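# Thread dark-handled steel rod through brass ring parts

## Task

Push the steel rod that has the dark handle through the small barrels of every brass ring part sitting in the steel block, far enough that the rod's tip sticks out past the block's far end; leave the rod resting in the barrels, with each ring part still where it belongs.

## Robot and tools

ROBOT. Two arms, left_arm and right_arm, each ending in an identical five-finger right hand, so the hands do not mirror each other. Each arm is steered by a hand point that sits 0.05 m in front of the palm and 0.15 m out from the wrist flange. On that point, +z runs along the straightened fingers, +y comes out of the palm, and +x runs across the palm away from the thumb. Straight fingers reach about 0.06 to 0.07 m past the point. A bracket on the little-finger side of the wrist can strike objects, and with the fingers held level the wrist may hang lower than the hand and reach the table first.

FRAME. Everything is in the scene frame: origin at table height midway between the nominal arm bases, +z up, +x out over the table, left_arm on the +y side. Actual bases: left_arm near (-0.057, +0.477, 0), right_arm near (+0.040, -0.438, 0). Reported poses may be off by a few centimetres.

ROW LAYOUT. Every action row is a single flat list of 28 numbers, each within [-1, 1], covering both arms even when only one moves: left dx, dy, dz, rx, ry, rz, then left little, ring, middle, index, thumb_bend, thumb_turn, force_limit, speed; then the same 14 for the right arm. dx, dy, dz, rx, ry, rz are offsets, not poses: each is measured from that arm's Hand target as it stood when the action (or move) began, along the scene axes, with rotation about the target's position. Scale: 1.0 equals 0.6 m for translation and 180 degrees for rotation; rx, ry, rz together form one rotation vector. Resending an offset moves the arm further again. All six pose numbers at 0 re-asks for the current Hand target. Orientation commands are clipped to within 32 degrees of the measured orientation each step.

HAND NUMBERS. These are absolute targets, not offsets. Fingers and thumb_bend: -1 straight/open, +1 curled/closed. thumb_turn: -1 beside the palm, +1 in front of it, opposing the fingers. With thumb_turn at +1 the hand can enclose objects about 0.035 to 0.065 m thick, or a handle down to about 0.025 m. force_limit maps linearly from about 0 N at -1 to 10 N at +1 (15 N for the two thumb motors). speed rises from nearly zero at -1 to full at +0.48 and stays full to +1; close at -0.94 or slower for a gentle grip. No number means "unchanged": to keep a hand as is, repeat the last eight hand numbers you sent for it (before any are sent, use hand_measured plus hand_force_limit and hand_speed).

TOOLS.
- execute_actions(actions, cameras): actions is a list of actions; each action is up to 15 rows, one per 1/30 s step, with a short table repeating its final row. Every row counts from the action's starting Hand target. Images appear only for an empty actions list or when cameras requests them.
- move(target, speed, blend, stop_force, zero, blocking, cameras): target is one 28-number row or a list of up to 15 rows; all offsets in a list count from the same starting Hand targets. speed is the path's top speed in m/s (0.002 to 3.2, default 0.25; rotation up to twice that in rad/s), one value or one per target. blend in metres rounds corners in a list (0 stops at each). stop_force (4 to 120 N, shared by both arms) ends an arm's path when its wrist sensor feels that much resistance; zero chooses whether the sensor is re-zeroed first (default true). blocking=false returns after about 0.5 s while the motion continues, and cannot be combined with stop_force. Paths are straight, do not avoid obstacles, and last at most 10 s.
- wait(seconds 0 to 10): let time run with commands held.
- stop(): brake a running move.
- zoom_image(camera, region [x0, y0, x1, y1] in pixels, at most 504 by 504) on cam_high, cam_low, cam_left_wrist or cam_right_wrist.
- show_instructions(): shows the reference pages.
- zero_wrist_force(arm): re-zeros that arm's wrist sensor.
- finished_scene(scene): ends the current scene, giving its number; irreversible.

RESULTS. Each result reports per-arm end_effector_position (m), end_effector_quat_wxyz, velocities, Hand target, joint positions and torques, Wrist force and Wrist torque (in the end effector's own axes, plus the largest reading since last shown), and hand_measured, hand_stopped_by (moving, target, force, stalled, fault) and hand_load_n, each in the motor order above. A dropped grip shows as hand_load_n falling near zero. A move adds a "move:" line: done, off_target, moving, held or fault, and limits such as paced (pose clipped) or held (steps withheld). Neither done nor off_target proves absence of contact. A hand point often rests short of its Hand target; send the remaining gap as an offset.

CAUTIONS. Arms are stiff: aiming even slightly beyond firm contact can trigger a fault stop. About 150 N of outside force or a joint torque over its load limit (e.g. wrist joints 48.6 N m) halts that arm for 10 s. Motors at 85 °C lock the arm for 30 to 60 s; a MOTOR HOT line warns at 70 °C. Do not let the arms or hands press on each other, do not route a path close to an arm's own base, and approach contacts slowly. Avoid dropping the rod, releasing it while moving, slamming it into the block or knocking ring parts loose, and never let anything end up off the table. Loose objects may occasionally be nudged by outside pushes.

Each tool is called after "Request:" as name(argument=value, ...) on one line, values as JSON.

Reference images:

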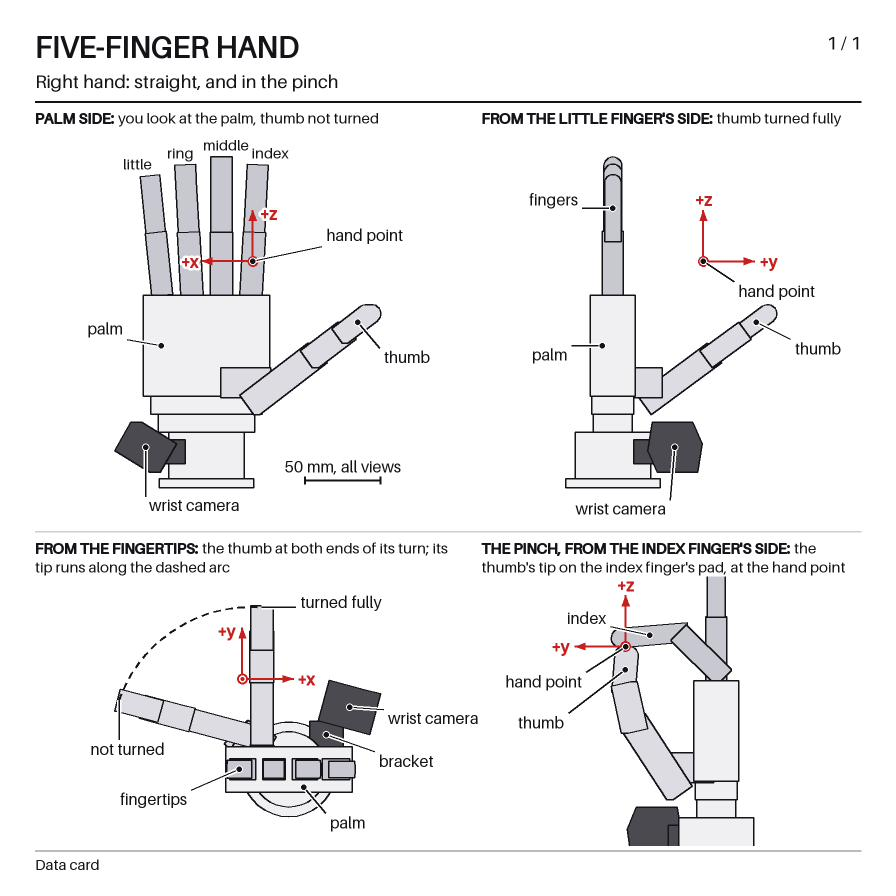

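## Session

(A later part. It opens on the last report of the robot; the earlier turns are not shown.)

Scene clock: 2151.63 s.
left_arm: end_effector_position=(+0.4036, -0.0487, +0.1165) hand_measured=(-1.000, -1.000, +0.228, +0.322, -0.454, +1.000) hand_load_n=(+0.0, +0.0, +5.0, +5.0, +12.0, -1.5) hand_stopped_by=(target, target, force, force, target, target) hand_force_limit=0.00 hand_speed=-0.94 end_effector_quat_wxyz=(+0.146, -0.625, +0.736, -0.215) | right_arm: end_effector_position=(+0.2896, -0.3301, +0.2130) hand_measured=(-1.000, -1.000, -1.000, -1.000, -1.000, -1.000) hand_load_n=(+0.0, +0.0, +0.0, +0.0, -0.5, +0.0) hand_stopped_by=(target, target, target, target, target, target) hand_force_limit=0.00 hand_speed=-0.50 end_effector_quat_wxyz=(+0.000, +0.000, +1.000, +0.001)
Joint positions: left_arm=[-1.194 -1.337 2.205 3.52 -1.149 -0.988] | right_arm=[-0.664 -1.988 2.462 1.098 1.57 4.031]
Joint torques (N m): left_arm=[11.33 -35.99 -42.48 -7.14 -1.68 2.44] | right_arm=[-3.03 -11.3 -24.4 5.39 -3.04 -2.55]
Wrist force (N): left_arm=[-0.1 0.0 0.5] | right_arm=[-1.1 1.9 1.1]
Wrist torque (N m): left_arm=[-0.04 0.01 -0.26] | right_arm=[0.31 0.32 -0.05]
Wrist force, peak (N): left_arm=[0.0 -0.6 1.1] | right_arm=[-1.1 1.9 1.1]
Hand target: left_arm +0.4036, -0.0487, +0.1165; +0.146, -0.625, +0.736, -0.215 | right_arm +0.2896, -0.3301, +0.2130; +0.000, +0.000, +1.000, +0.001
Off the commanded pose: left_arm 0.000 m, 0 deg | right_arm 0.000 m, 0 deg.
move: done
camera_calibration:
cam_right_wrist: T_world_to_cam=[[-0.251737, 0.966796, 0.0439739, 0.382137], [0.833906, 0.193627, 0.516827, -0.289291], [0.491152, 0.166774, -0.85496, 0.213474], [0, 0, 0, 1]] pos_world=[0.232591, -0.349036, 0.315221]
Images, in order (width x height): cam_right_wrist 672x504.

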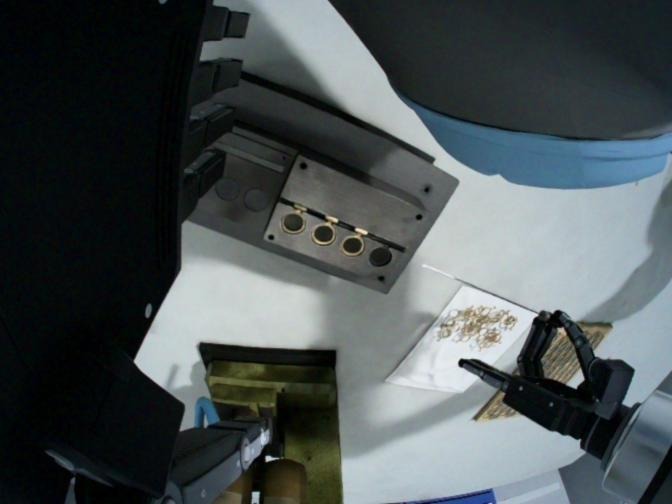

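Request:
move(target=[-0.003,-0.0164,-0.0258,0,0,0,-1,-1,0.49,0.49,-0.45,1,0.0,-0.94,0,0,0,0,0,0,-1,-1,-1,-1,-1,-1,0,-0.5], speed=0.03, cameras=["cam_right_wrist"])

Request:
zoom_image(camera="cam_right_wrist", region=[340, 200, 440, 280])

Request:
move(target=[0,0,0,0,0,0,-1,-1,0.49,0.49,-0.45,1,0.0,-0.94,0.1667,0,0,0,0,0,-1,-1,-1,-1,-1,-1,0,-0.5], speed=0.12, cameras=["cam_right_wrist"])

Request:
zoom_image(camera="cam_right_wrist", region=[390, 80, 490, 160])

Scene clock: 2207.87 s.
left_arm: end_effector_position=(+0.4018, -0.0585, +0.1011) hand_measured=(-1.000, -1.000, +0.228, +0.322, -0.454, +1.000) hand_load_n=(+0.0, +0.0, +5.0, +5.0, +12.0, -1.5) hand_stopped_by=(target, target, force, force, target, target) hand_force_limit=0.00 hand_speed=-0.94 end_effector_quat_wxyz=(+0.146, -0.625, +0.736, -0.215) | right_arm: end_effector_position=(+0.2896, -0.3301, +0.2130) hand_measured=(-1.000, -1.000, -1.000, -1.000, -1.000, -1.000) hand_load_n=(+0.5, +0.0, +0.0, +0.0, +0.0, +0.0) hand_stopped_by=(target, target, target, target, target, target) hand_force_limit=0.00 hand_speed=-0.50 end_effector_quat_wxyz=(+0.000, +0.000, +1.000, +0.001)
Joint positions: left_arm=[-1.202 -1.305 2.2 3.495 -1.146 -0.996] | right_arm=[-0.664 -1.988 2.462 1.098 1.569 4.031]
Joint torques (N m): left_arm=[-7.86 -36.84 -42.01 -7.37 3.99 -3.61] | right_arm=[-5.92 -9.15 -24.85 5.86 -3.25 -2.87]
Wrist force (N): left_arm=[0.2 -0.2 0.4] | right_arm=[-0.6 1.7 1.4]
Wrist torque (N m): left_arm=[-0.07 -0.03 -0.02] | right_arm=[0.25 0.23 -0.04]
Wrist force, peak (N): left_arm=[0.4 -0.1 1.1] | right_arm=[-0.9 1.9 1.7]
Hand target: left_arm +0.4018, -0.0586, +0.1010; +0.146, -0.625, +0.736, -0.215 | right_arm +0.2896, -0.3301, +0.2130; +0.000, +0.000, +1.000, +0.001
Off the commanded pose: left_arm 0.000 m, 0 deg | right_arm 0.000 m, 0 deg.
move: done
camera_calibration:
cam_right_wrist: T_world_to_cam=[[-0.25173, 0.966799, 0.0439537, 0.382143], [0.833838, 0.193609, 0.516942, -0.289317], [0.49127, 0.16678, -0.854891, 0.213427], [0, 0, 0, 1]] pos_world=[0.232591, -0.349036, 0.315221]
Images, in order (width x height): cam_right_wrist 672x504.

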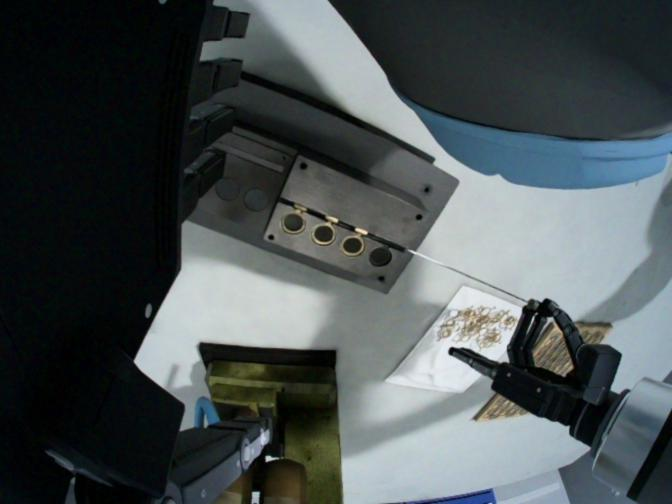

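Scaled by 5.040 from the camera's 672x504 image, which has a finer 960x720 frame.

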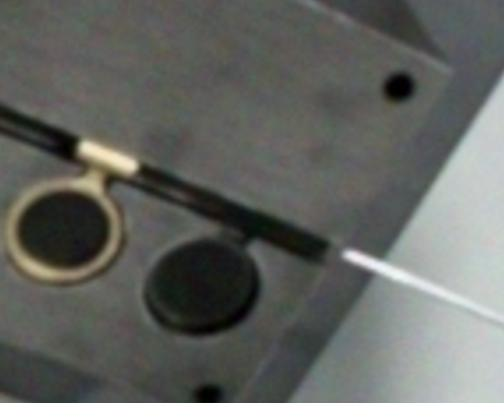

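Scene clock: 2209.20 s.
left_arm: end_effector_position=(+0.4018, -0.0586, +0.1010) hand_measured=(-1.000, -1.000, +0.228, +0.322, -0.454, +1.000) hand_load_n=(+0.0, +0.0, +5.0, +5.0, +12.0, -1.5) hand_stopped_by=(target, target, force, force, target, target) hand_force_limit=0.00 hand_speed=-0.94 end_effector_quat_wxyz=(+0.146, -0.625, +0.736, -0.215) | right_arm: end_effector_position=(+0.3895, -0.3301, +0.2130) hand_measured=(-1.000, -1.000, -1.000, -1.000, -1.000, -1.000) hand_load_n=(+0.0, +0.0, +0.0, +0.0, +0.0, +0.0) hand_stopped_by=(target, target, target, target, target, target) hand_force_limit=0.00 hand_speed=-0.50 end_effector_quat_wxyz=(+0.000, +0.000, +1.000, +0.001)
Joint positions: left_arm=[-1.202 -1.305 2.2 3.495 -1.146 -0.996] | right_arm=[-0.408 -1.721 2.287 1.005 1.569 4.287]
Joint torques (N m): left_arm=[-8.3 -36.24 -42.94 -7.45 3.74 -3.26] | right_arm=[11.88 -7.77 -36.96 0.72 1.81 2.75]
Wrist force (N): left_arm=[0.1 0.0 0.4] | right_arm=[-0.6 1.6 0.9]
Wrist torque (N m): left_arm=[-0.03 -0.02 -0.01] | right_arm=[0.24 0.26 -0.36]
Wrist force, peak (N): left_arm=[-0.1 0.3 1.0] | right_arm=[-0.8 1.5 1.7]
Hand target: left_arm +0.4018, -0.0586, +0.1010; +0.146, -0.625, +0.736, -0.215 | right_arm +0.3896, -0.3301, +0.2130; +0.000, +0.000, +1.000, +0.001
Off the commanded pose: left_arm 0.000 m, 0 deg | right_arm 0.000 m, 0 deg.
move: done
camera_calibration:
cam_right_wrist: T_world_to_cam=[[-0.251751, 0.966794, 0.0439406, 0.407325], [0.833832, 0.193633, 0.516943, -0.372691], [0.491269, 0.16678, -0.854891, 0.1643], [0, 0, 0, 1]] pos_world=[0.332591, -0.349036, 0.315221]
Images, in order (width x height): cam_right_wrist 672x504.

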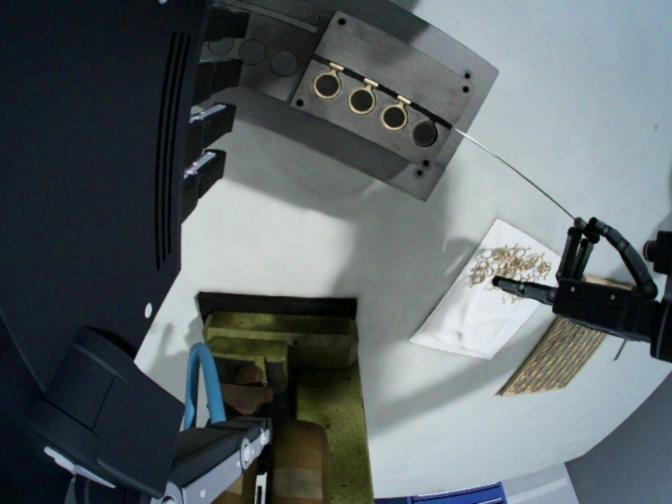

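Scaled by 5.040 from the camera's 672x504 image, which has a finer 960x720 frame.

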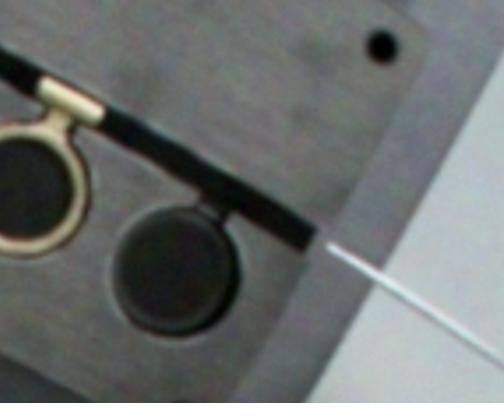

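Request:
move(target=[-0.00895,-0.0492,0,0,0,0,-1,-1,0.49,0.49,-0.45,1,0.0,-0.94,0,0,0,0,0,0,-1,-1,-1,-1,-1,-1,0,-0.5], speed=0.02, stop_force=4, cameras=["cam_right_wrist"])

Request:
zoom_image(camera="cam_right_wrist", region=[380, 70, 460, 134])

Request:
move(target=[0,0,0,0,0,0,-1,-1,0.49,0.49,-0.45,1,0.0,-0.94,-0.1667,0,0,0,0,0,-1,-1,-1,-1,-1,-1,0,-0.5], speed=0.12, cameras=["cam_right_wrist"])

Request:
zoom_image(camera="cam_right_wrist", region=[340, 210, 420, 274])

Scene clock: 2264.20 s.
left_arm: end_effector_position=(+0.3965, -0.0881, +0.1010) hand_measured=(-1.000, -1.000, +0.228, +0.322, -0.454, +1.000) hand_load_n=(+0.0, +0.0, +5.0, +5.0, +12.0, -2.0) hand_stopped_by=(target, target, force, force, target, target) hand_force_limit=0.00 hand_speed=-0.94 end_effector_quat_wxyz=(+0.146, -0.625, +0.736, -0.215) | right_arm: end_effector_position=(+0.3896, -0.3301, +0.2130) hand_measured=(-1.000, -1.000, -1.000, -1.000, -1.000, -1.000) hand_load_n=(+0.0, +0.0, -0.5, +0.0, +0.0, +0.0) hand_stopped_by=(target, target, target, target, target, target) hand_force_limit=0.00 hand_speed=-0.50 end_effector_quat_wxyz=(+0.000, +0.000, +1.000, +0.001)
Joint positions: left_arm=[-1.225 -1.279 2.159 3.52 -1.139 -1.02] | right_arm=[-0.408 -1.721 2.287 1.005 1.569 4.287]
Joint torques (N m): left_arm=[-6.06 -38.28 -43.86 -0.7 3.84 -3.63] | right_arm=[15.85 -6.19 -36.2 1.35 1.92 2.63]
Wrist force (N): left_arm=[0.1 0.1 0.4] | right_arm=[-0.2 1.2 1.0]
Wrist torque (N m): left_arm=[-0.04 -0.02 -0.01] | right_arm=[0.19 0.17 -0.34]
Wrist force, peak (N): left_arm=[0.8 0.3 0.4] | right_arm=[-0.5 2.3 1.1]
Hand target: left_arm +0.3965, -0.0881, +0.1010; +0.146, -0.625, +0.736, -0.215 | right_arm +0.3896, -0.3301, +0.2130; +0.000, +0.000, +1.000, +0.001
Off the commanded pose: left_arm 0.000 m, 0 deg | right_arm 0.000 m, 0 deg.
move: done
camera_calibration:
cam_right_wrist: T_world_to_cam=[[-0.25173, 0.966799, 0.0439537, 0.407316], [0.833838, 0.193609, 0.516942, -0.372701], [0.49127, 0.16678, -0.854891, 0.1643], [0, 0, 0, 1]] pos_world=[0.332591, -0.349036, 0.315221]
Images, in order (width x height): cam_right_wrist 672x504.

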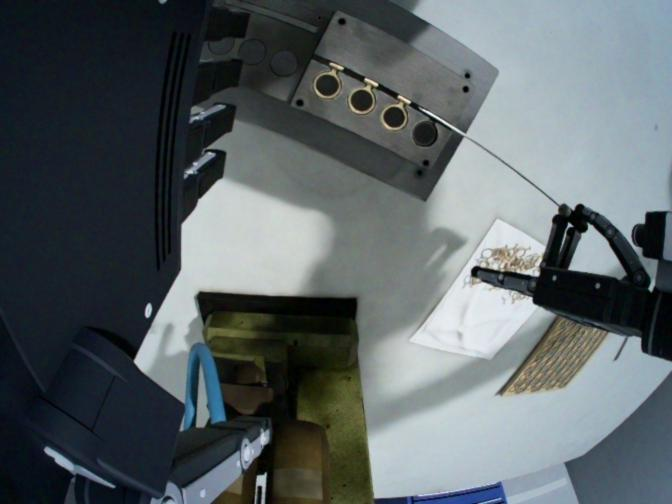

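Scaled by 6.300 from the camera's 672x504 image, which has a finer 960x720 frame.

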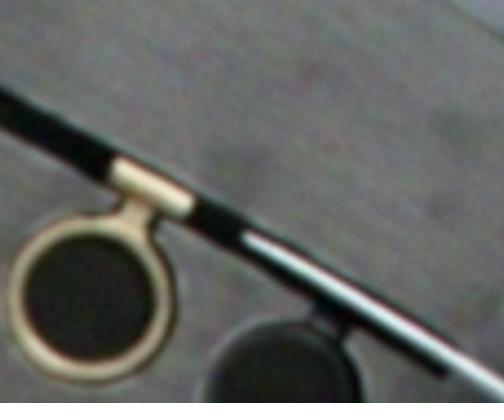

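Scene clock: 2265.70 s.
left_arm: end_effector_position=(+0.3965, -0.0881, +0.1010) hand_measured=(-1.000, -1.000, +0.228, +0.322, -0.454, +1.000) hand_load_n=(+0.0, +0.0, +5.0, +5.0, +12.0, -2.0) hand_stopped_by=(target, target, force, force, target, target) hand_force_limit=0.00 hand_speed=-0.94 end_effector_quat_wxyz=(+0.146, -0.625, +0.736, -0.215) | right_arm: end_effector_position=(+0.2896, -0.3301, +0.2130) hand_measured=(-1.000, -1.000, -1.000, -1.000, -1.000, -1.000) hand_load_n=(+0.0, +0.0, +0.0, +0.0, +0.0, +0.0) hand_stopped_by=(target, target, target, target, target, target) hand_force_limit=0.00 hand_speed=-0.50 end_effector_quat_wxyz=(+0.000, +0.000, +1.000, +0.001)
Joint positions: left_arm=[-1.225 -1.279 2.159 3.52 -1.139 -1.02] | right_arm=[-0.664 -1.988 2.462 1.098 1.57 4.031]
Joint torques (N m): left_arm=[-6.57 -38.03 -42.35 0.13 4.1 -3.41] | right_arm=[-5.38 -10.35 -23.38 5.23 -3.13 -3.07]
Wrist force (N): left_arm=[0.1 0.1 0.6] | right_arm=[-0.7 1.6 1.1]
Wrist torque (N m): left_arm=[-0.04 -0.03 -0.01] | right_arm=[0.26 0.26 -0.05]
Wrist force, peak (N): left_arm=[0.4 0.0 0.7] | right_arm=[-1.1 1.7 1.2]
Hand target: left_arm +0.3965, -0.0881, +0.1010; +0.146, -0.625, +0.736, -0.215 | right_arm +0.2896, -0.3301, +0.2130; +0.000, +0.000, +1.000, +0.001
Off the commanded pose: left_arm 0.000 m, 0 deg | right_arm 0.000 m, 0 deg.
move: done
camera_calibration:
cam_right_wrist: T_world_to_cam=[[-0.251737, 0.966796, 0.0439739, 0.382137], [0.833906, 0.193627, 0.516827, -0.289291], [0.491152, 0.166774, -0.85496, 0.213474], [0, 0, 0, 1]] pos_world=[0.232591, -0.349036, 0.315221]
Images, in order (width x height): cam_right_wrist 672x504.

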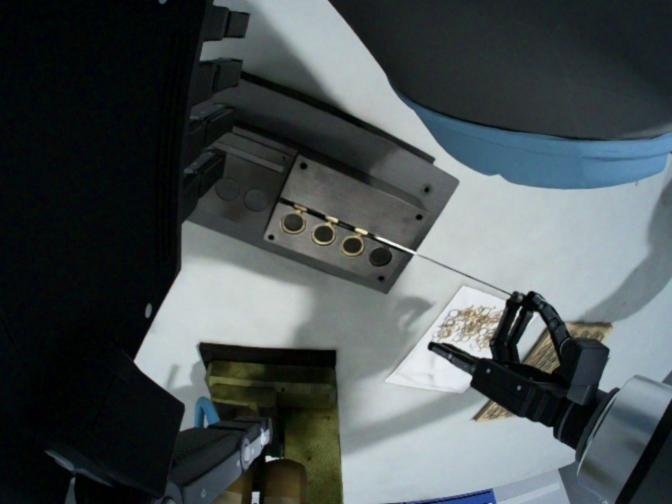

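Scaled by 6.300 from the camera's 672x504 image, which has a finer 960x720 frame.

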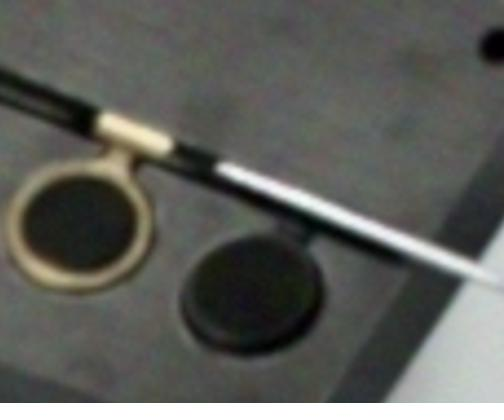

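Request:
zoom_image(camera="cam_right_wrist", region=[480, 265, 560, 329])

Request:
zoom_image(camera="cam_right_wrist", region=[280, 180, 360, 244])

Request:
move(target=[0,0,0,0,0,0,-1,-1,0.49,0.49,-0.45,1,0.0,-0.94,0.1667,0,0,0,0,0,-1,-1,-1,-1,-1,-1,0,-0.5], speed=0.12, cameras=["cam_right_wrist"])

Request:
zoom_image(camera="cam_right_wrist", region=[530, 175, 610, 239])

Request:
zoom_image(camera="cam_right_wrist", region=[310, 50, 390, 114])

Scaled by 6.300 from the camera's 672x504 image, which has a finer 960x720 frame.

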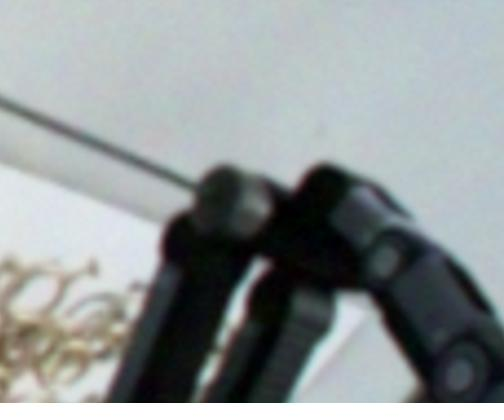

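Scaled by 6.300 from the camera's 672x504 image, which has a finer 960x720 frame.

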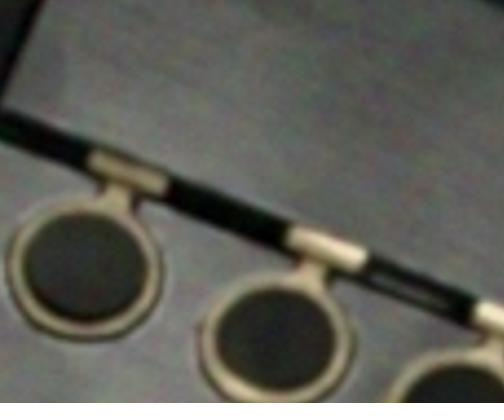

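Scene clock: 2308.23 s.
left_arm: end_effector_position=(+0.3965, -0.0881, +0.1010) hand_measured=(-1.000, -1.000, +0.228, +0.322, -0.454, +1.000) hand_load_n=(+0.0, +0.0, +5.0, +4.5, +12.0, -1.5) hand_stopped_by=(target, target, force, force, target, target) hand_force_limit=0.00 hand_speed=-0.94 end_effector_quat_wxyz=(+0.146, -0.625, +0.736, -0.215) | right_arm: end_effector_position=(+0.3895, -0.3301, +0.2130) hand_measured=(-1.000, -1.000, -1.000, -1.000, -1.000, -1.000) hand_load_n=(+0.0, +0.0, +0.0, +0.0, +0.0, +0.0) hand_stopped_by=(target, target, target, target, target, target) hand_force_limit=0.00 hand_speed=-0.50 end_effector_quat_wxyz=(+0.000, +0.000, +1.000, +0.001)
Joint positions: left_arm=[-1.225 -1.279 2.159 3.52 -1.139 -1.02] | right_arm=[-0.408 -1.721 2.287 1.005 1.569 4.287]
Joint torques (N m): left_arm=[-5.97 -37.98 -43.25 -0.17 3.84 -3.54] | right_arm=[16.34 -5.08 -35.68 0.73 2.52 2.61]
Wrist force (N): left_arm=[0.1 -0.1 0.1] | right_arm=[-0.4 1.4 1.0]
Wrist torque (N m): left_arm=[-0.05 -0.02 -0.01] | right_arm=[0.21 0.21 -0.35]
Wrist force, peak (N): left_arm=[0.0 0.2 1.0] | right_arm=[-1.2 1.7 1.5]
Hand target: left_arm +0.3965, -0.0881, +0.1010; +0.146, -0.625, +0.736, -0.215 | right_arm +0.3896, -0.3301, +0.2130; +0.000, +0.000, +1.000, +0.001
Off the commanded pose: left_arm 0.000 m, 0 deg | right_arm 0.000 m, 0 deg.
move: done
camera_calibration:
cam_right_wrist: T_world_to_cam=[[-0.251751, 0.966794, 0.0439406, 0.407325], [0.833832, 0.193633, 0.516943, -0.372691], [0.491269, 0.16678, -0.854891, 0.1643], [0, 0, 0, 1]] pos_world=[0.332591, -0.349036, 0.315221]
Images, in order (width x height): cam_right_wrist 672x504.

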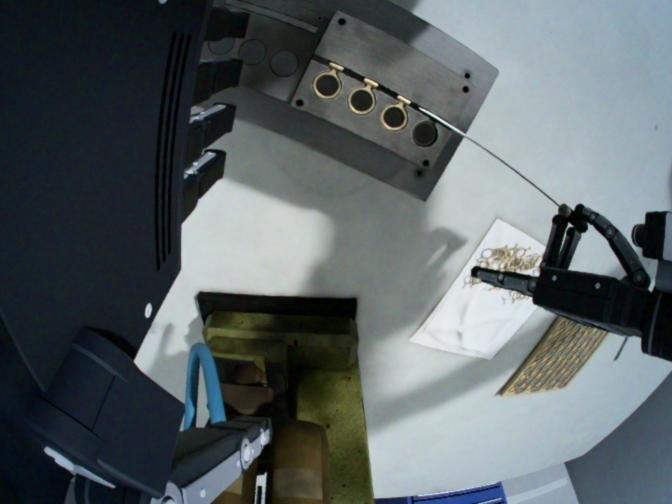

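Scaled by 6.300 from the camera's 672x504 image, which has a finer 960x720 frame.

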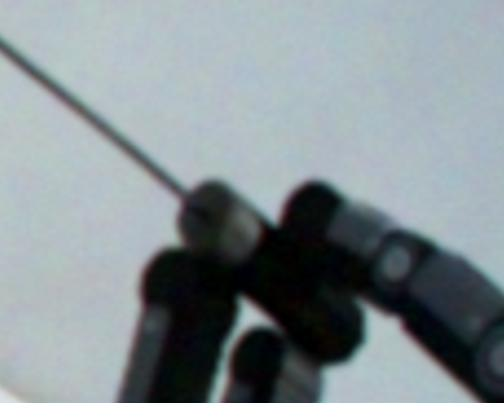

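Scaled by 6.300 from the camera's 672x504 image, which has a finer 960x720 frame.

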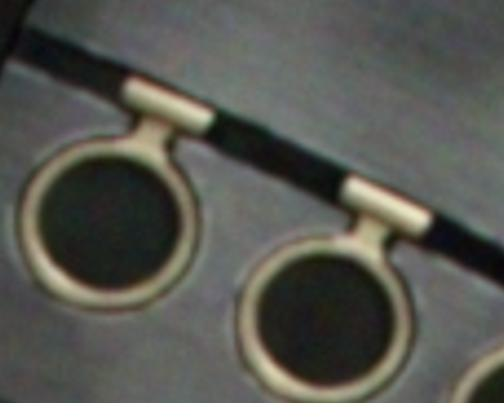

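Request:
move(target=[-0.0036,-0.0197,0,0,0,0,-1,-1,0.49,0.49,-0.45,1,0.0,-0.94,0,0,0,0,0,0,-1,-1,-1,-1,-1,-1,0,-0.5], speed=0.01, stop_force=4, cameras=["cam_right_wrist"])

Request:
zoom_image(camera="cam_right_wrist", region=[370, 60, 450, 124])

Scene clock: 2376.97 s.
left_arm: end_effector_position=(+0.3943, -0.0999, +0.1010) hand_measured=(-1.000, -1.000, +0.228, +0.322, -0.454, +1.000) hand_load_n=(+0.0, +0.0, +5.0, +5.0, +12.0, -1.5) hand_stopped_by=(target, target, force, force, target, target) hand_force_limit=0.00 hand_speed=-0.94 end_effector_quat_wxyz=(+0.146, -0.625, +0.736, -0.215) | right_arm: end_effector_position=(+0.3896, -0.3301, +0.2130) hand_measured=(-1.000, -1.000, -1.000, -1.000, -1.000, -1.000) hand_load_n=(+0.0, +0.0, +0.0, +0.0, -0.5, -0.5) hand_stopped_by=(target, target, target, target, target, target) hand_force_limit=0.00 hand_speed=-0.50 end_effector_quat_wxyz=(+0.000, +0.000, +1.000, +0.001)
Joint positions: left_arm=[-1.233 -1.268 2.142 3.53 -1.137 -1.029] | right_arm=[-0.408 -1.721 2.287 1.005 1.569 4.287]
Joint torques (N m): left_arm=[-6.51 -40.82 -41.43 -0.15 4.03 -3.69] | right_arm=[11.05 -4.58 -35.32 0.67 2.36 2.45]
Wrist force (N): left_arm=[-0.1 -0.1 0.4] | right_arm=[-0.7 1.3 1.1]
Wrist torque (N m): left_arm=[-0.07 0.01 -0.03] | right_arm=[0.20 0.27 -0.37]
Wrist force, peak (N): left_arm=[0.7 0.5 0.7] | right_arm=[-0.6 1.9 1.5]
Hand target: left_arm +0.3943, -0.0999, +0.1010; +0.146, -0.625, +0.736, -0.215 | right_arm +0.3896, -0.3301, +0.2130; +0.000, +0.000, +1.000, +0.001
Off the commanded pose: left_arm 0.000 m, 0 deg | right_arm 0.000 m, 0 deg.
move: done
camera_calibration:
cam_right_wrist: T_world_to_cam=[[-0.25173, 0.966799, 0.0439537, 0.407316], [0.833838, 0.193609, 0.516942, -0.372701], [0.49127, 0.16678, -0.854891, 0.1643], [0, 0, 0, 1]] pos_world=[0.332591, -0.349036, 0.315221]
Images, in order (width x height): cam_right_wrist 672x504.

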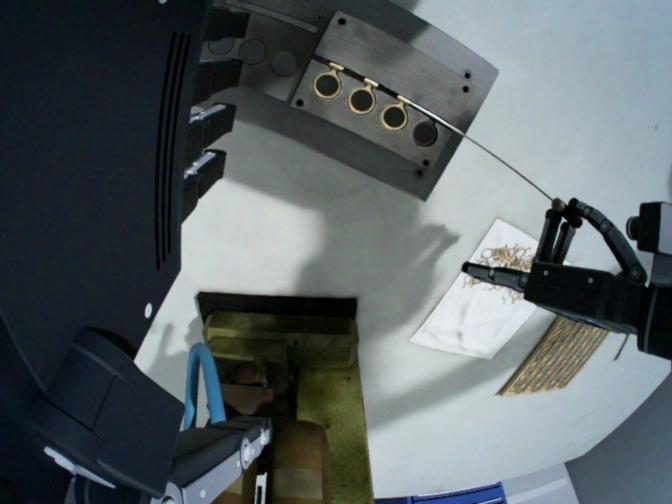

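Scaled by 6.300 from the camera's 672x504 image, which has a finer 960x720 frame.

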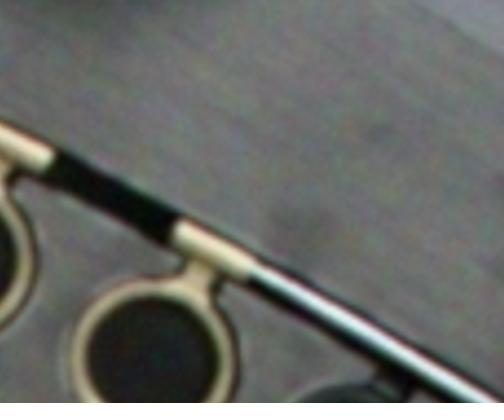

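Request:
move(target=[-0.0030,-0.0164,0,0,0,0,-1,-1,0.49,0.49,-0.45,1,0.0,-0.94,0,0,0,0,0,0,-1,-1,-1,-1,-1,-1,0,-0.5], speed=0.01, stop_force=4, cameras=["cam_right_wrist"])

Request:
zoom_image(camera="cam_right_wrist", region=[350, 60, 430, 124])

Scene clock: 2390.63 s.
left_arm: end_effector_position=(+0.3925, -0.1097, +0.1010) hand_measured=(-1.000, -1.000, +0.228, +0.322, -0.454, +1.000) hand_load_n=(+0.0, +0.0, +5.0, +5.0, +12.0, -1.5) hand_stopped_by=(target, target, force, force, target, target) hand_force_limit=0.00 hand_speed=-0.94 end_effector_quat_wxyz=(+0.146, -0.625, +0.736, -0.215) | right_arm: end_effector_position=(+0.3896, -0.3301, +0.2130) hand_measured=(-1.000, -1.000, -1.000, -1.000, -1.000, -1.000) hand_load_n=(+0.0, +0.0, +0.0, +0.0, +0.0, +0.0) hand_stopped_by=(target, target, target, target, target, target) hand_force_limit=0.00 hand_speed=-0.50 end_effector_quat_wxyz=(+0.000, +0.000, +1.000, +0.001)
Joint positions: left_arm=[-1.24 -1.26 2.128 3.539 -1.134 -1.036] | right_arm=[-0.408 -1.721 2.287 1.005 1.569 4.287]
Joint torques (N m): left_arm=[-7.38 -40.77 -43.47 -0.59 4.11 -3.71] | right_arm=[11.71 -9.69 -38.41 0.99 2.61 2.22]
Wrist force (N): left_arm=[0.3 0.1 0.3] | right_arm=[-0.7 1.3 1.2]
Wrist torque (N m): left_arm=[-0.04 -0.05 0.01] | right_arm=[0.19 0.26 -0.37]
Wrist force, peak (N): left_arm=[0.2 0.2 1.1] | right_arm=[-0.2 2.0 1.2]
Hand target: left_arm +0.3925, -0.1097, +0.1010; +0.146, -0.625, +0.736, -0.215 | right_arm +0.3896, -0.3301, +0.2130; +0.000, +0.000, +1.000, +0.001
Off the commanded pose: left_arm 0.000 m, 0 deg | right_arm 0.000 m, 0 deg.
move: done
camera_calibration:
cam_right_wrist: T_world_to_cam=[[-0.25173, 0.966799, 0.0439537, 0.407316], [0.833838, 0.193609, 0.516942, -0.372701], [0.49127, 0.16678, -0.854891, 0.1643], [0, 0, 0, 1]] pos_world=[0.332591, -0.349036, 0.315221]
Images, in order (width x height): cam_right_wrist 672x504.

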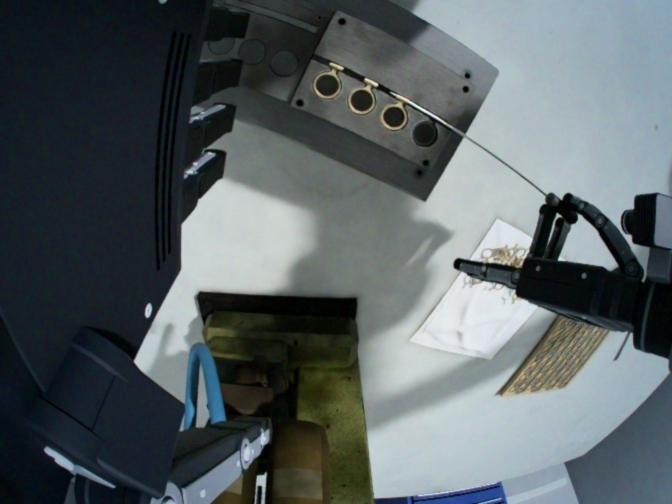

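Scaled by 6.300 from the camera's 672x504 image, which has a finer 960x720 frame.

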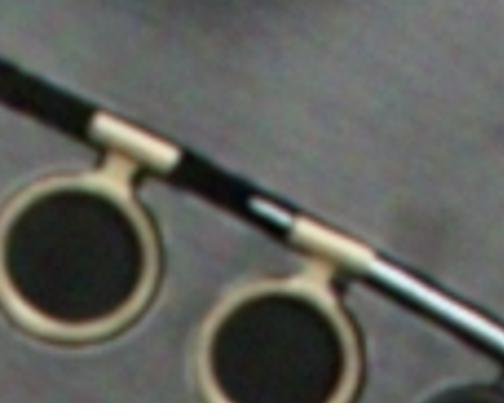

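Request:
move(target=[-0.0030,-0.0164,0,0,0,0,-1,-1,0.49,0.49,-0.45,1,0.0,-0.94,0,0,0,0,0,0,-1,-1,-1,-1,-1,-1,0,-0.5], speed=0.01, stop_force=4, cameras=["cam_right_wrist"])

Request:
zoom_image(camera="cam_right_wrist", region=[350, 60, 430, 124])

Scene clock: 2406.17 s.
left_arm: end_effector_position=(+0.3907, -0.1196, +0.1010) hand_measured=(-1.000, -1.000, +0.228, +0.322, -0.454, +1.000) hand_load_n=(+0.0, +0.0, +5.0, +5.0, +12.0, -1.5) hand_stopped_by=(target, target, force, force, target, target) hand_force_limit=0.00 hand_speed=-0.94 end_effector_quat_wxyz=(+0.146, -0.625, +0.736, -0.215) | right_arm: end_effector_position=(+0.3896, -0.3301, +0.2130) hand_measured=(-1.000, -1.000, -1.000, -1.000, -1.000, -1.000) hand_load_n=(+0.0, +0.0, +0.0, +0.0, +0.0, +0.0) hand_stopped_by=(target, target, target, target, target, target) hand_force_limit=0.00 hand_speed=-0.50 end_effector_quat_wxyz=(+0.000, +0.000, +1.000, +0.001)
Joint positions: left_arm=[-1.247 -1.251 2.114 3.547 -1.132 -1.044] | right_arm=[-0.408 -1.721 2.287 1.005 1.569 4.287]
Joint torques (N m): left_arm=[-8.21 -39.12 -43.47 -0.22 3.9 -3.54] | right_arm=[11.86 -7.16 -36.96 1.27 2.75 2.16]
Wrist force (N): left_arm=[0.2 -0.1 0.3] | right_arm=[-0.4 1.7 1.3]
Wrist torque (N m): left_arm=[-0.06 -0.05 0.01] | right_arm=[0.25 0.20 -0.34]
Wrist force, peak (N): left_arm=[-0.3 -0.2 0.9] | right_arm=[-0.6 1.9 1.3]
Hand target: left_arm +0.3907, -0.1196, +0.1010; +0.146, -0.625, +0.736, -0.215 | right_arm +0.3896, -0.3301, +0.2130; +0.000, +0.000, +1.000, +0.001
Off the commanded pose: left_arm 0.000 m, 0 deg | right_arm 0.000 m, 0 deg.
move: done
camera_calibration:
cam_right_wrist: T_world_to_cam=[[-0.25173, 0.966799, 0.0439537, 0.407316], [0.833838, 0.193609, 0.516942, -0.372701], [0.49127, 0.16678, -0.854891, 0.1643], [0, 0, 0, 1]] pos_world=[0.332591, -0.349036, 0.315221]
Images, in order (width x height): cam_right_wrist 672x504.

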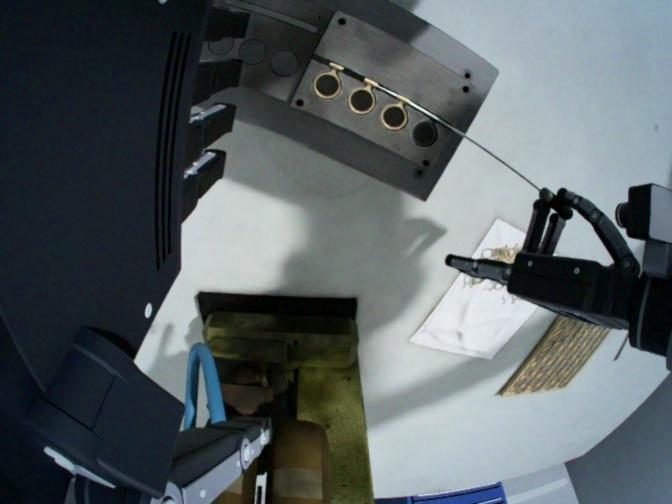

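Scaled by 6.300 from the camera's 672x504 image, which has a finer 960x720 frame.

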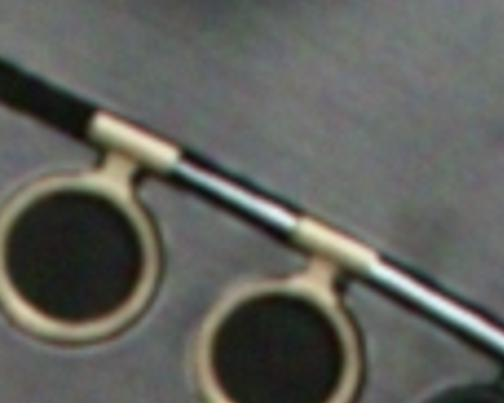

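Request:
move(target=[-0.0060,-0.0328,0,0,0,0,-1,-1,0.49,0.49,-0.45,1,0.0,-0.94,0,0,0,0,0,0,-1,-1,-1,-1,-1,-1,0,-0.5], speed=0.012, stop_force=4, cameras=["cam_right_wrist"])

Request:
zoom_image(camera="cam_right_wrist", region=[310, 50, 430, 130])

Scene clock: 2417.10 s.
left_arm: end_effector_position=(+0.3871, -0.1393, +0.1010) hand_measured=(-1.000, -1.000, +0.228, +0.322, -0.454, +1.000) hand_load_n=(+0.0, +0.0, +5.0, +5.0, +12.0, -1.5) hand_stopped_by=(target, target, force, force, target, target) hand_force_limit=0.00 hand_speed=-0.94 end_effector_quat_wxyz=(+0.146, -0.625, +0.736, -0.215) | right_arm: end_effector_position=(+0.3896, -0.3301, +0.2130) hand_measured=(-1.000, -1.000, -1.000, -1.000, -1.000, -1.000) hand_load_n=(+0.0, +0.0, +0.0, +0.0, +0.0, +0.0) hand_stopped_by=(target, target, target, target, target, target) hand_force_limit=0.00 hand_speed=-0.50 end_effector_quat_wxyz=(+0.000, +0.000, +1.000, +0.001)
Joint positions: left_arm=[-1.26 -1.233 2.084 3.565 -1.128 -1.058] | right_arm=[-0.408 -1.721 2.287 1.005 1.569 4.287]
Joint torques (N m): left_arm=[-6.39 -43.77 -43.22 -0.51 4.22 -2.89] | right_arm=[11.43 -8.45 -36.24 1.85 2.47 2.71]
Wrist force (N): left_arm=[-0.3 0.0 0.2] | right_arm=[-0.3 1.4 1.3]
Wrist torque (N m): left_arm=[-0.04 0.04 -0.02] | right_arm=[0.19 0.20 -0.35]
Wrist force, peak (N): left_arm=[-0.4 -0.2 0.9] | right_arm=[-0.2 2.1 1.4]
Hand target: left_arm +0.3871, -0.1393, +0.1010; +0.146, -0.625, +0.736, -0.215 | right_arm +0.3896, -0.3301, +0.2130; +0.000, +0.000, +1.000, +0.001
Off the commanded pose: left_arm 0.000 m, 0 deg | right_arm 0.000 m, 0 deg.
move: done
camera_calibration:
cam_right_wrist: T_world_to_cam=[[-0.25173, 0.966799, 0.0439537, 0.407316], [0.833838, 0.193609, 0.516942, -0.372701], [0.49127, 0.16678, -0.854891, 0.1643], [0, 0, 0, 1]] pos_world=[0.332591, -0.349036, 0.315221]
Images, in order (width x height): cam_right_wrist 672x504.

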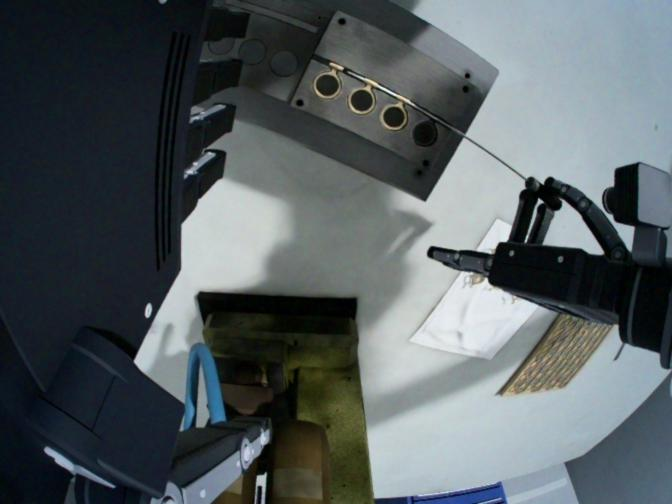

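Scaled by 4.200 from the camera's 672x504 image, which has a finer 960x720 frame.

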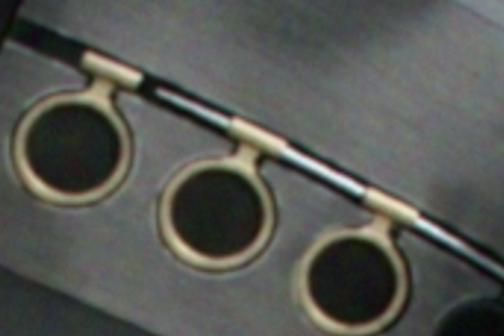

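Request:
move(target=[-0.0045,-0.0246,0,0,0,0,-1,-1,0.49,0.49,-0.45,1,0.0,-0.94,0,0,0,0,0,0,-1,-1,-1,-1,-1,-1,0,-0.5], speed=0.01, stop_force=4, cameras=["cam_right_wrist"])

Request:
zoom_image(camera="cam_right_wrist", region=[290, 40, 370, 104])

Scene clock: 2428.00 s.
left_arm: end_effector_position=(+0.3844, -0.1540, +0.1010) hand_measured=(-1.000, -1.000, +0.228, +0.322, -0.454, +1.000) hand_load_n=(+0.0, +0.0, +5.0, +5.0, +12.0, -1.5) hand_stopped_by=(target, target, force, force, target, target) hand_force_limit=0.00 hand_speed=-0.94 end_effector_quat_wxyz=(+0.146, -0.625, +0.736, -0.215) | right_arm: end_effector_position=(+0.3896, -0.3301, +0.2130) hand_measured=(-1.000, -1.000, -1.000, -1.000, -1.000, -1.000) hand_load_n=(+0.0, +0.0, +0.0, +0.0, +0.0, +0.0) hand_stopped_by=(target, target, target, target, target, target) hand_force_limit=0.00 hand_speed=-0.50 end_effector_quat_wxyz=(+0.000, +0.000, +1.000, +0.001)
Joint positions: left_arm=[-1.27 -1.219 2.062 3.578 -1.126 -1.068] | right_arm=[-0.408 -1.721 2.287 1.005 1.569 4.287]
Joint torques (N m): left_arm=[-7.18 -43.04 -44.18 -0.26 3.83 -3.09] | right_arm=[12.17 -7.52 -35.04 2.11 1.98 3.08]
Wrist force (N): left_arm=[-0.2 0.1 0.0] | right_arm=[-0.3 1.2 1.2]
Wrist torque (N m): left_arm=[-0.01 0.03 0.00] | right_arm=[0.18 0.20 -0.35]
Wrist force, peak (N): left_arm=[0.3 -0.1 0.9] | right_arm=[-0.3 2.1 1.5]
Hand target: left_arm +0.3844, -0.1540, +0.1010; +0.146, -0.625, +0.736, -0.215 | right_arm +0.3896, -0.3301, +0.2130; +0.000, +0.000, +1.000, +0.001
Off the commanded pose: left_arm 0.000 m, 0 deg | right_arm 0.000 m, 0 deg.
move: done
camera_calibration:
cam_right_wrist: T_world_to_cam=[[-0.25173, 0.966799, 0.0439537, 0.407316], [0.833838, 0.193609, 0.516942, -0.372701], [0.49127, 0.16678, -0.854891, 0.1643], [0, 0, 0, 1]] pos_world=[0.332591, -0.349036, 0.315221]
Images, in order (width x height): cam_right_wrist 672x504.

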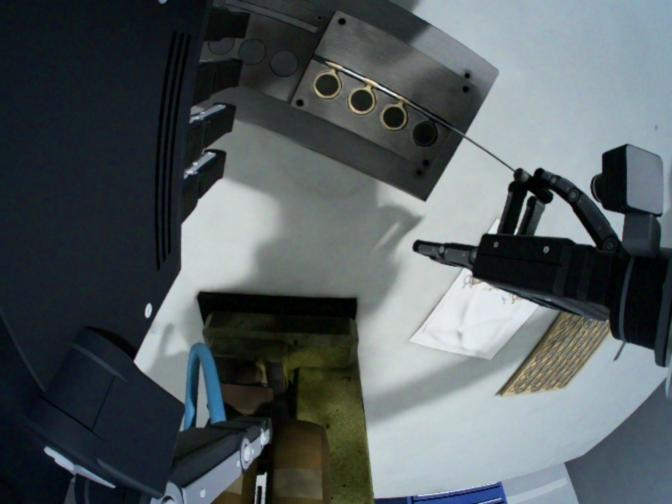

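Scaled by 6.300 from the camera's 672x504 image, which has a finer 960x720 frame.

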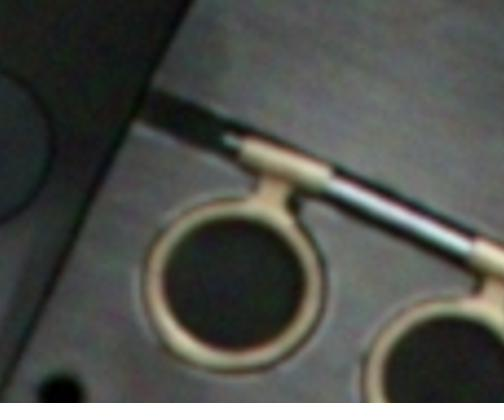

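Request:
move(target=[[0,0,0,0,0,0,-1,-1,0.49,0.49,-0.45,1,0.0,-0.94,0,-0.0333,0.1,0,0,0,-1,-1,-1,-1,-1,-1,0,-0.5],[-0.0090,-0.0492,0,0,0,0,-1,-1,0.49,0.49,-0.45,1,0.0,-0.94,0,-0.0333,0.1,0,0,0,-1,-1,-1,-1,-1,-1,0,-0.5]], speed=[0.1,0.015], stop_force=5, cameras=["cam_right_wrist","cam_left_wrist"])

Request:
zoom_image(camera="cam_right_wrist", region=[290, 40, 530, 200])

Scene clock: 2471.60 s.
left_arm: end_effector_position=(+0.3790, -0.1835, +0.1010) hand_measured=(-1.000, -1.000, +0.228, +0.322, -0.454, +1.000) hand_load_n=(+0.0, +0.0, +4.5, +5.5, +12.0, -1.0) hand_stopped_by=(target, target, force, force, target, target) hand_force_limit=0.00 hand_speed=-0.94 end_effector_quat_wxyz=(+0.146, -0.625, +0.736, -0.215) | right_arm: end_effector_position=(+0.3896, -0.3501, +0.2730) hand_measured=(-1.000, -1.000, -1.000, -1.000, -1.000, -1.000) hand_load_n=(+0.0, +0.0, +0.0, +0.0, +0.0, +0.0) hand_stopped_by=(target, target, target, target, target, target) hand_force_limit=0.00 hand_speed=-0.50 end_effector_quat_wxyz=(+0.000, +0.000, +1.000, +0.001)
Joint positions: left_arm=[-1.288 -1.191 2.016 3.604 -1.121 -1.087] | right_arm=[-0.474 -1.786 2.218 1.139 1.569 4.221]
Joint torques (N m): left_arm=[-8.75 -47.57 -43.74 -0.14 3.93 -3.57] | right_arm=[-8.34 -31.14 -39 5.67 -3.19 -3.17]
Wrist force (N): left_arm=[-0.3 -0.2 0.0] | right_arm=[-1.0 1.3 1.3]
Wrist torque (N m): left_arm=[-0.05 0.06 -0.02] | right_arm=[0.16 0.25 -0.13]
Wrist force, peak (N): left_arm=[-0.8 -0.4 -0.2] | right_arm=[-0.6 1.9 2.1]
Hand target: left_arm +0.3790, -0.1835, +0.1010; +0.146, -0.625, +0.736, -0.215 | right_arm +0.3896, -0.3501, +0.2730; +0.000, +0.000, +1.000, +0.001
Off the commanded pose: left_arm 0.000 m, 0 deg | right_arm 0.000 m, 0 deg.
move: done
camera_calibration:
cam_left_wrist: T_world_to_cam=[[-0.898083, -0.118082, -0.423678, 0.351491], [-0.260664, 0.918783, 0.296465, 0.236801], [0.354261, 0.376688, -0.855924, 0.139011], [0, 0, 0, 1]] pos_world=[0.328147, -0.228428, 0.197699]
cam_right_wrist: T_world_to_cam=[[-0.25173, 0.966799, 0.0439537, 0.424014], [0.833838, 0.193609, 0.516942, -0.399846], [0.49127, 0.16678, -0.854891, 0.218929], [0, 0, 0, 1]] pos_world=[0.332591, -0.369036, 0.375221]
Images, in order (width x height): cam_left_wrist 672x504, cam_right_wrist 672x504.

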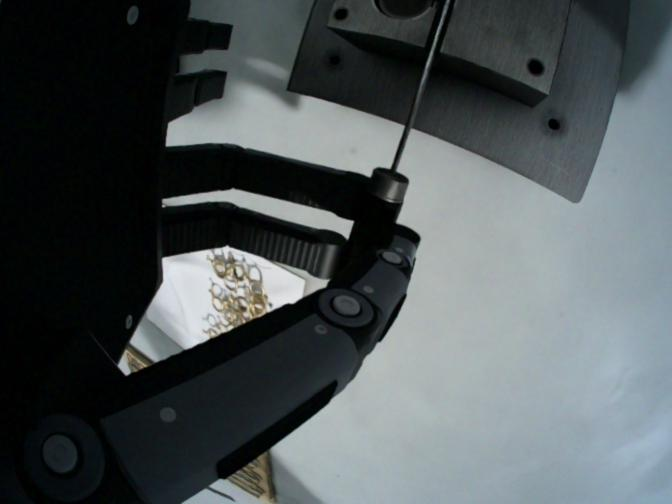

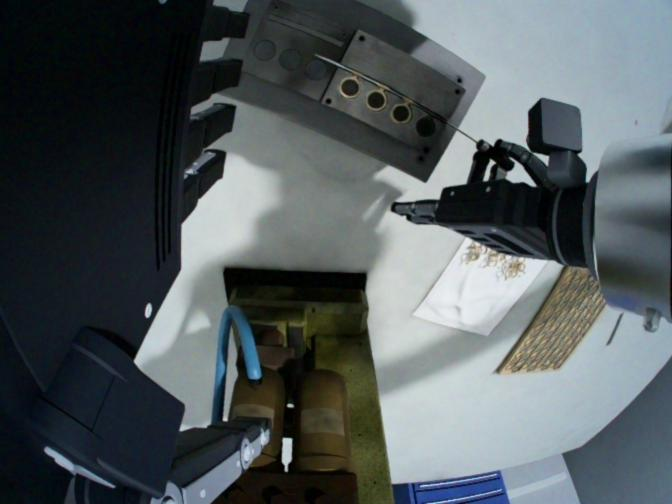

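Scaled by 2.100 from the camera's 672x504 image, which has a finer 960x720 frame.

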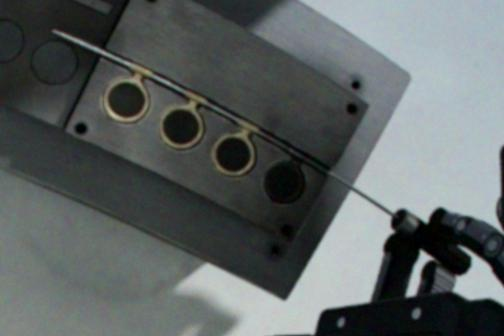

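Request:
move(target=[-0.0060,-0.0328,0,0,0,0,-1,-1,0.49,0.49,-0.45,1,0.0,-0.94,0,0,0,0,0,0,-1,-1,-1,-1,-1,-1,0,-0.5], speed=0.015, stop_force=5, cameras=["cam_right_wrist","cam_left_wrist"])

Request:
zoom_image(camera="cam_right_wrist", region=[290, 40, 530, 200])

Scene clock: 2496.33 s.
left_arm: end_effector_position=(+0.3754, -0.2032, +0.1010) hand_measured=(-1.000, -1.000, +0.228, +0.322, -0.454, +1.000) hand_load_n=(+0.0, +0.0, +4.5, +5.0, +12.0, -1.0) hand_stopped_by=(target, target, force, force, target, target) hand_force_limit=0.00 hand_speed=-0.94 end_effector_quat_wxyz=(+0.146, -0.625, +0.736, -0.215) | right_arm: end_effector_position=(+0.3896, -0.3501, +0.2730) hand_measured=(-1.000, -1.000, -1.000, -1.000, -1.000, -1.000) hand_load_n=(+0.5, +0.0, +0.0, +0.0, +0.0, +0.0) hand_stopped_by=(target, target, target, target, target, target) hand_force_limit=0.00 hand_speed=-0.50 end_effector_quat_wxyz=(+0.000, +0.000, +1.000, +0.001)
Joint positions: left_arm=[-1.299 -1.172 1.984 3.623 -1.117 -1.099] | right_arm=[-0.474 -1.786 2.218 1.139 1.569 4.221]
Joint torques (N m): left_arm=[-8.56 -46.8 -43.9 -0.37 3.92 -3.37] | right_arm=[-5.55 -30.87 -39 5.35 -3 -3.02]
Wrist force (N): left_arm=[-0.4 -0.3 -0.4] | right_arm=[-1.0 1.0 1.1]
Wrist torque (N m): left_arm=[-0.05 0.01 0.00] | right_arm=[0.14 0.25 -0.13]
Wrist force, peak (N): left_arm=[-1.0 -0.2 -0.7] | right_arm=[-1.3 1.2 1.9]
Hand target: left_arm +0.3754, -0.2032, +0.1010; +0.146, -0.625, +0.736, -0.215 | right_arm +0.3896, -0.3501, +0.2730; +0.000, +0.000, +1.000, +0.001
Off the commanded pose: left_arm 0.000 m, 0 deg | right_arm 0.000 m, 0 deg.
move: done
camera_calibration:
cam_left_wrist: T_world_to_cam=[[-0.898083, -0.118082, -0.423678, 0.345932], [-0.260664, 0.918783, 0.296465, 0.253963], [0.354261, 0.376688, -0.855924, 0.147707], [0, 0, 0, 1]] pos_world=[0.324547, -0.248128, 0.197699]
cam_right_wrist: T_world_to_cam=[[-0.25173, 0.966799, 0.0439537, 0.424014], [0.833838, 0.193609, 0.516942, -0.399846], [0.49127, 0.16678, -0.854891, 0.218929], [0, 0, 0, 1]] pos_world=[0.332591, -0.369036, 0.375221]
Images, in order (width x height): cam_left_wrist 672x504, cam_right_wrist 672x504.

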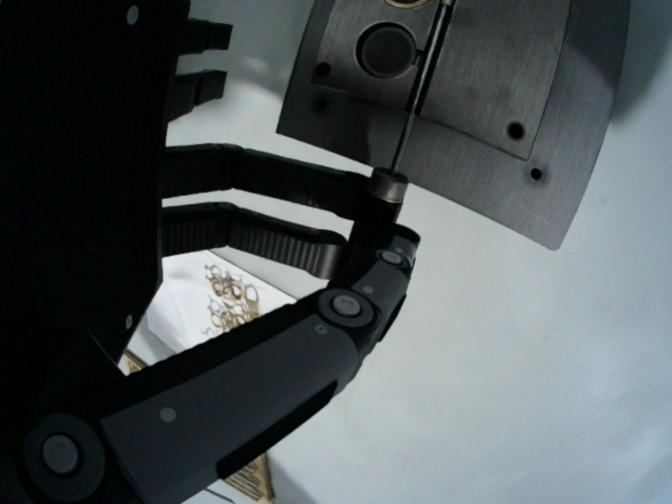

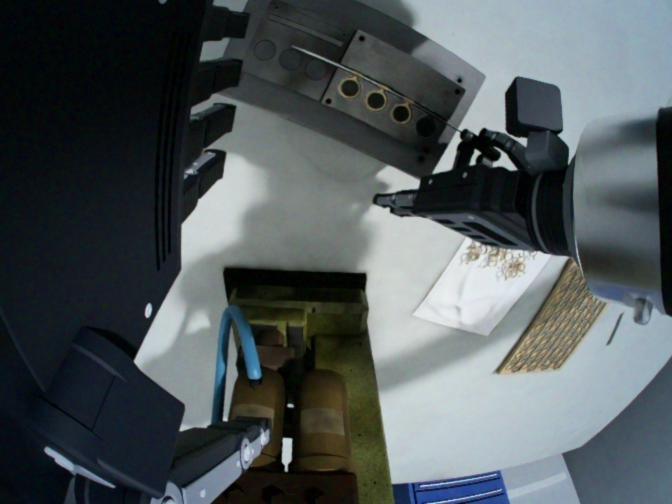

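Scaled by 2.100 from the camera's 672x504 image, which has a finer 960x720 frame.

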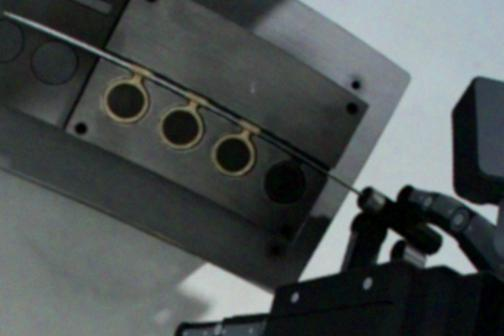

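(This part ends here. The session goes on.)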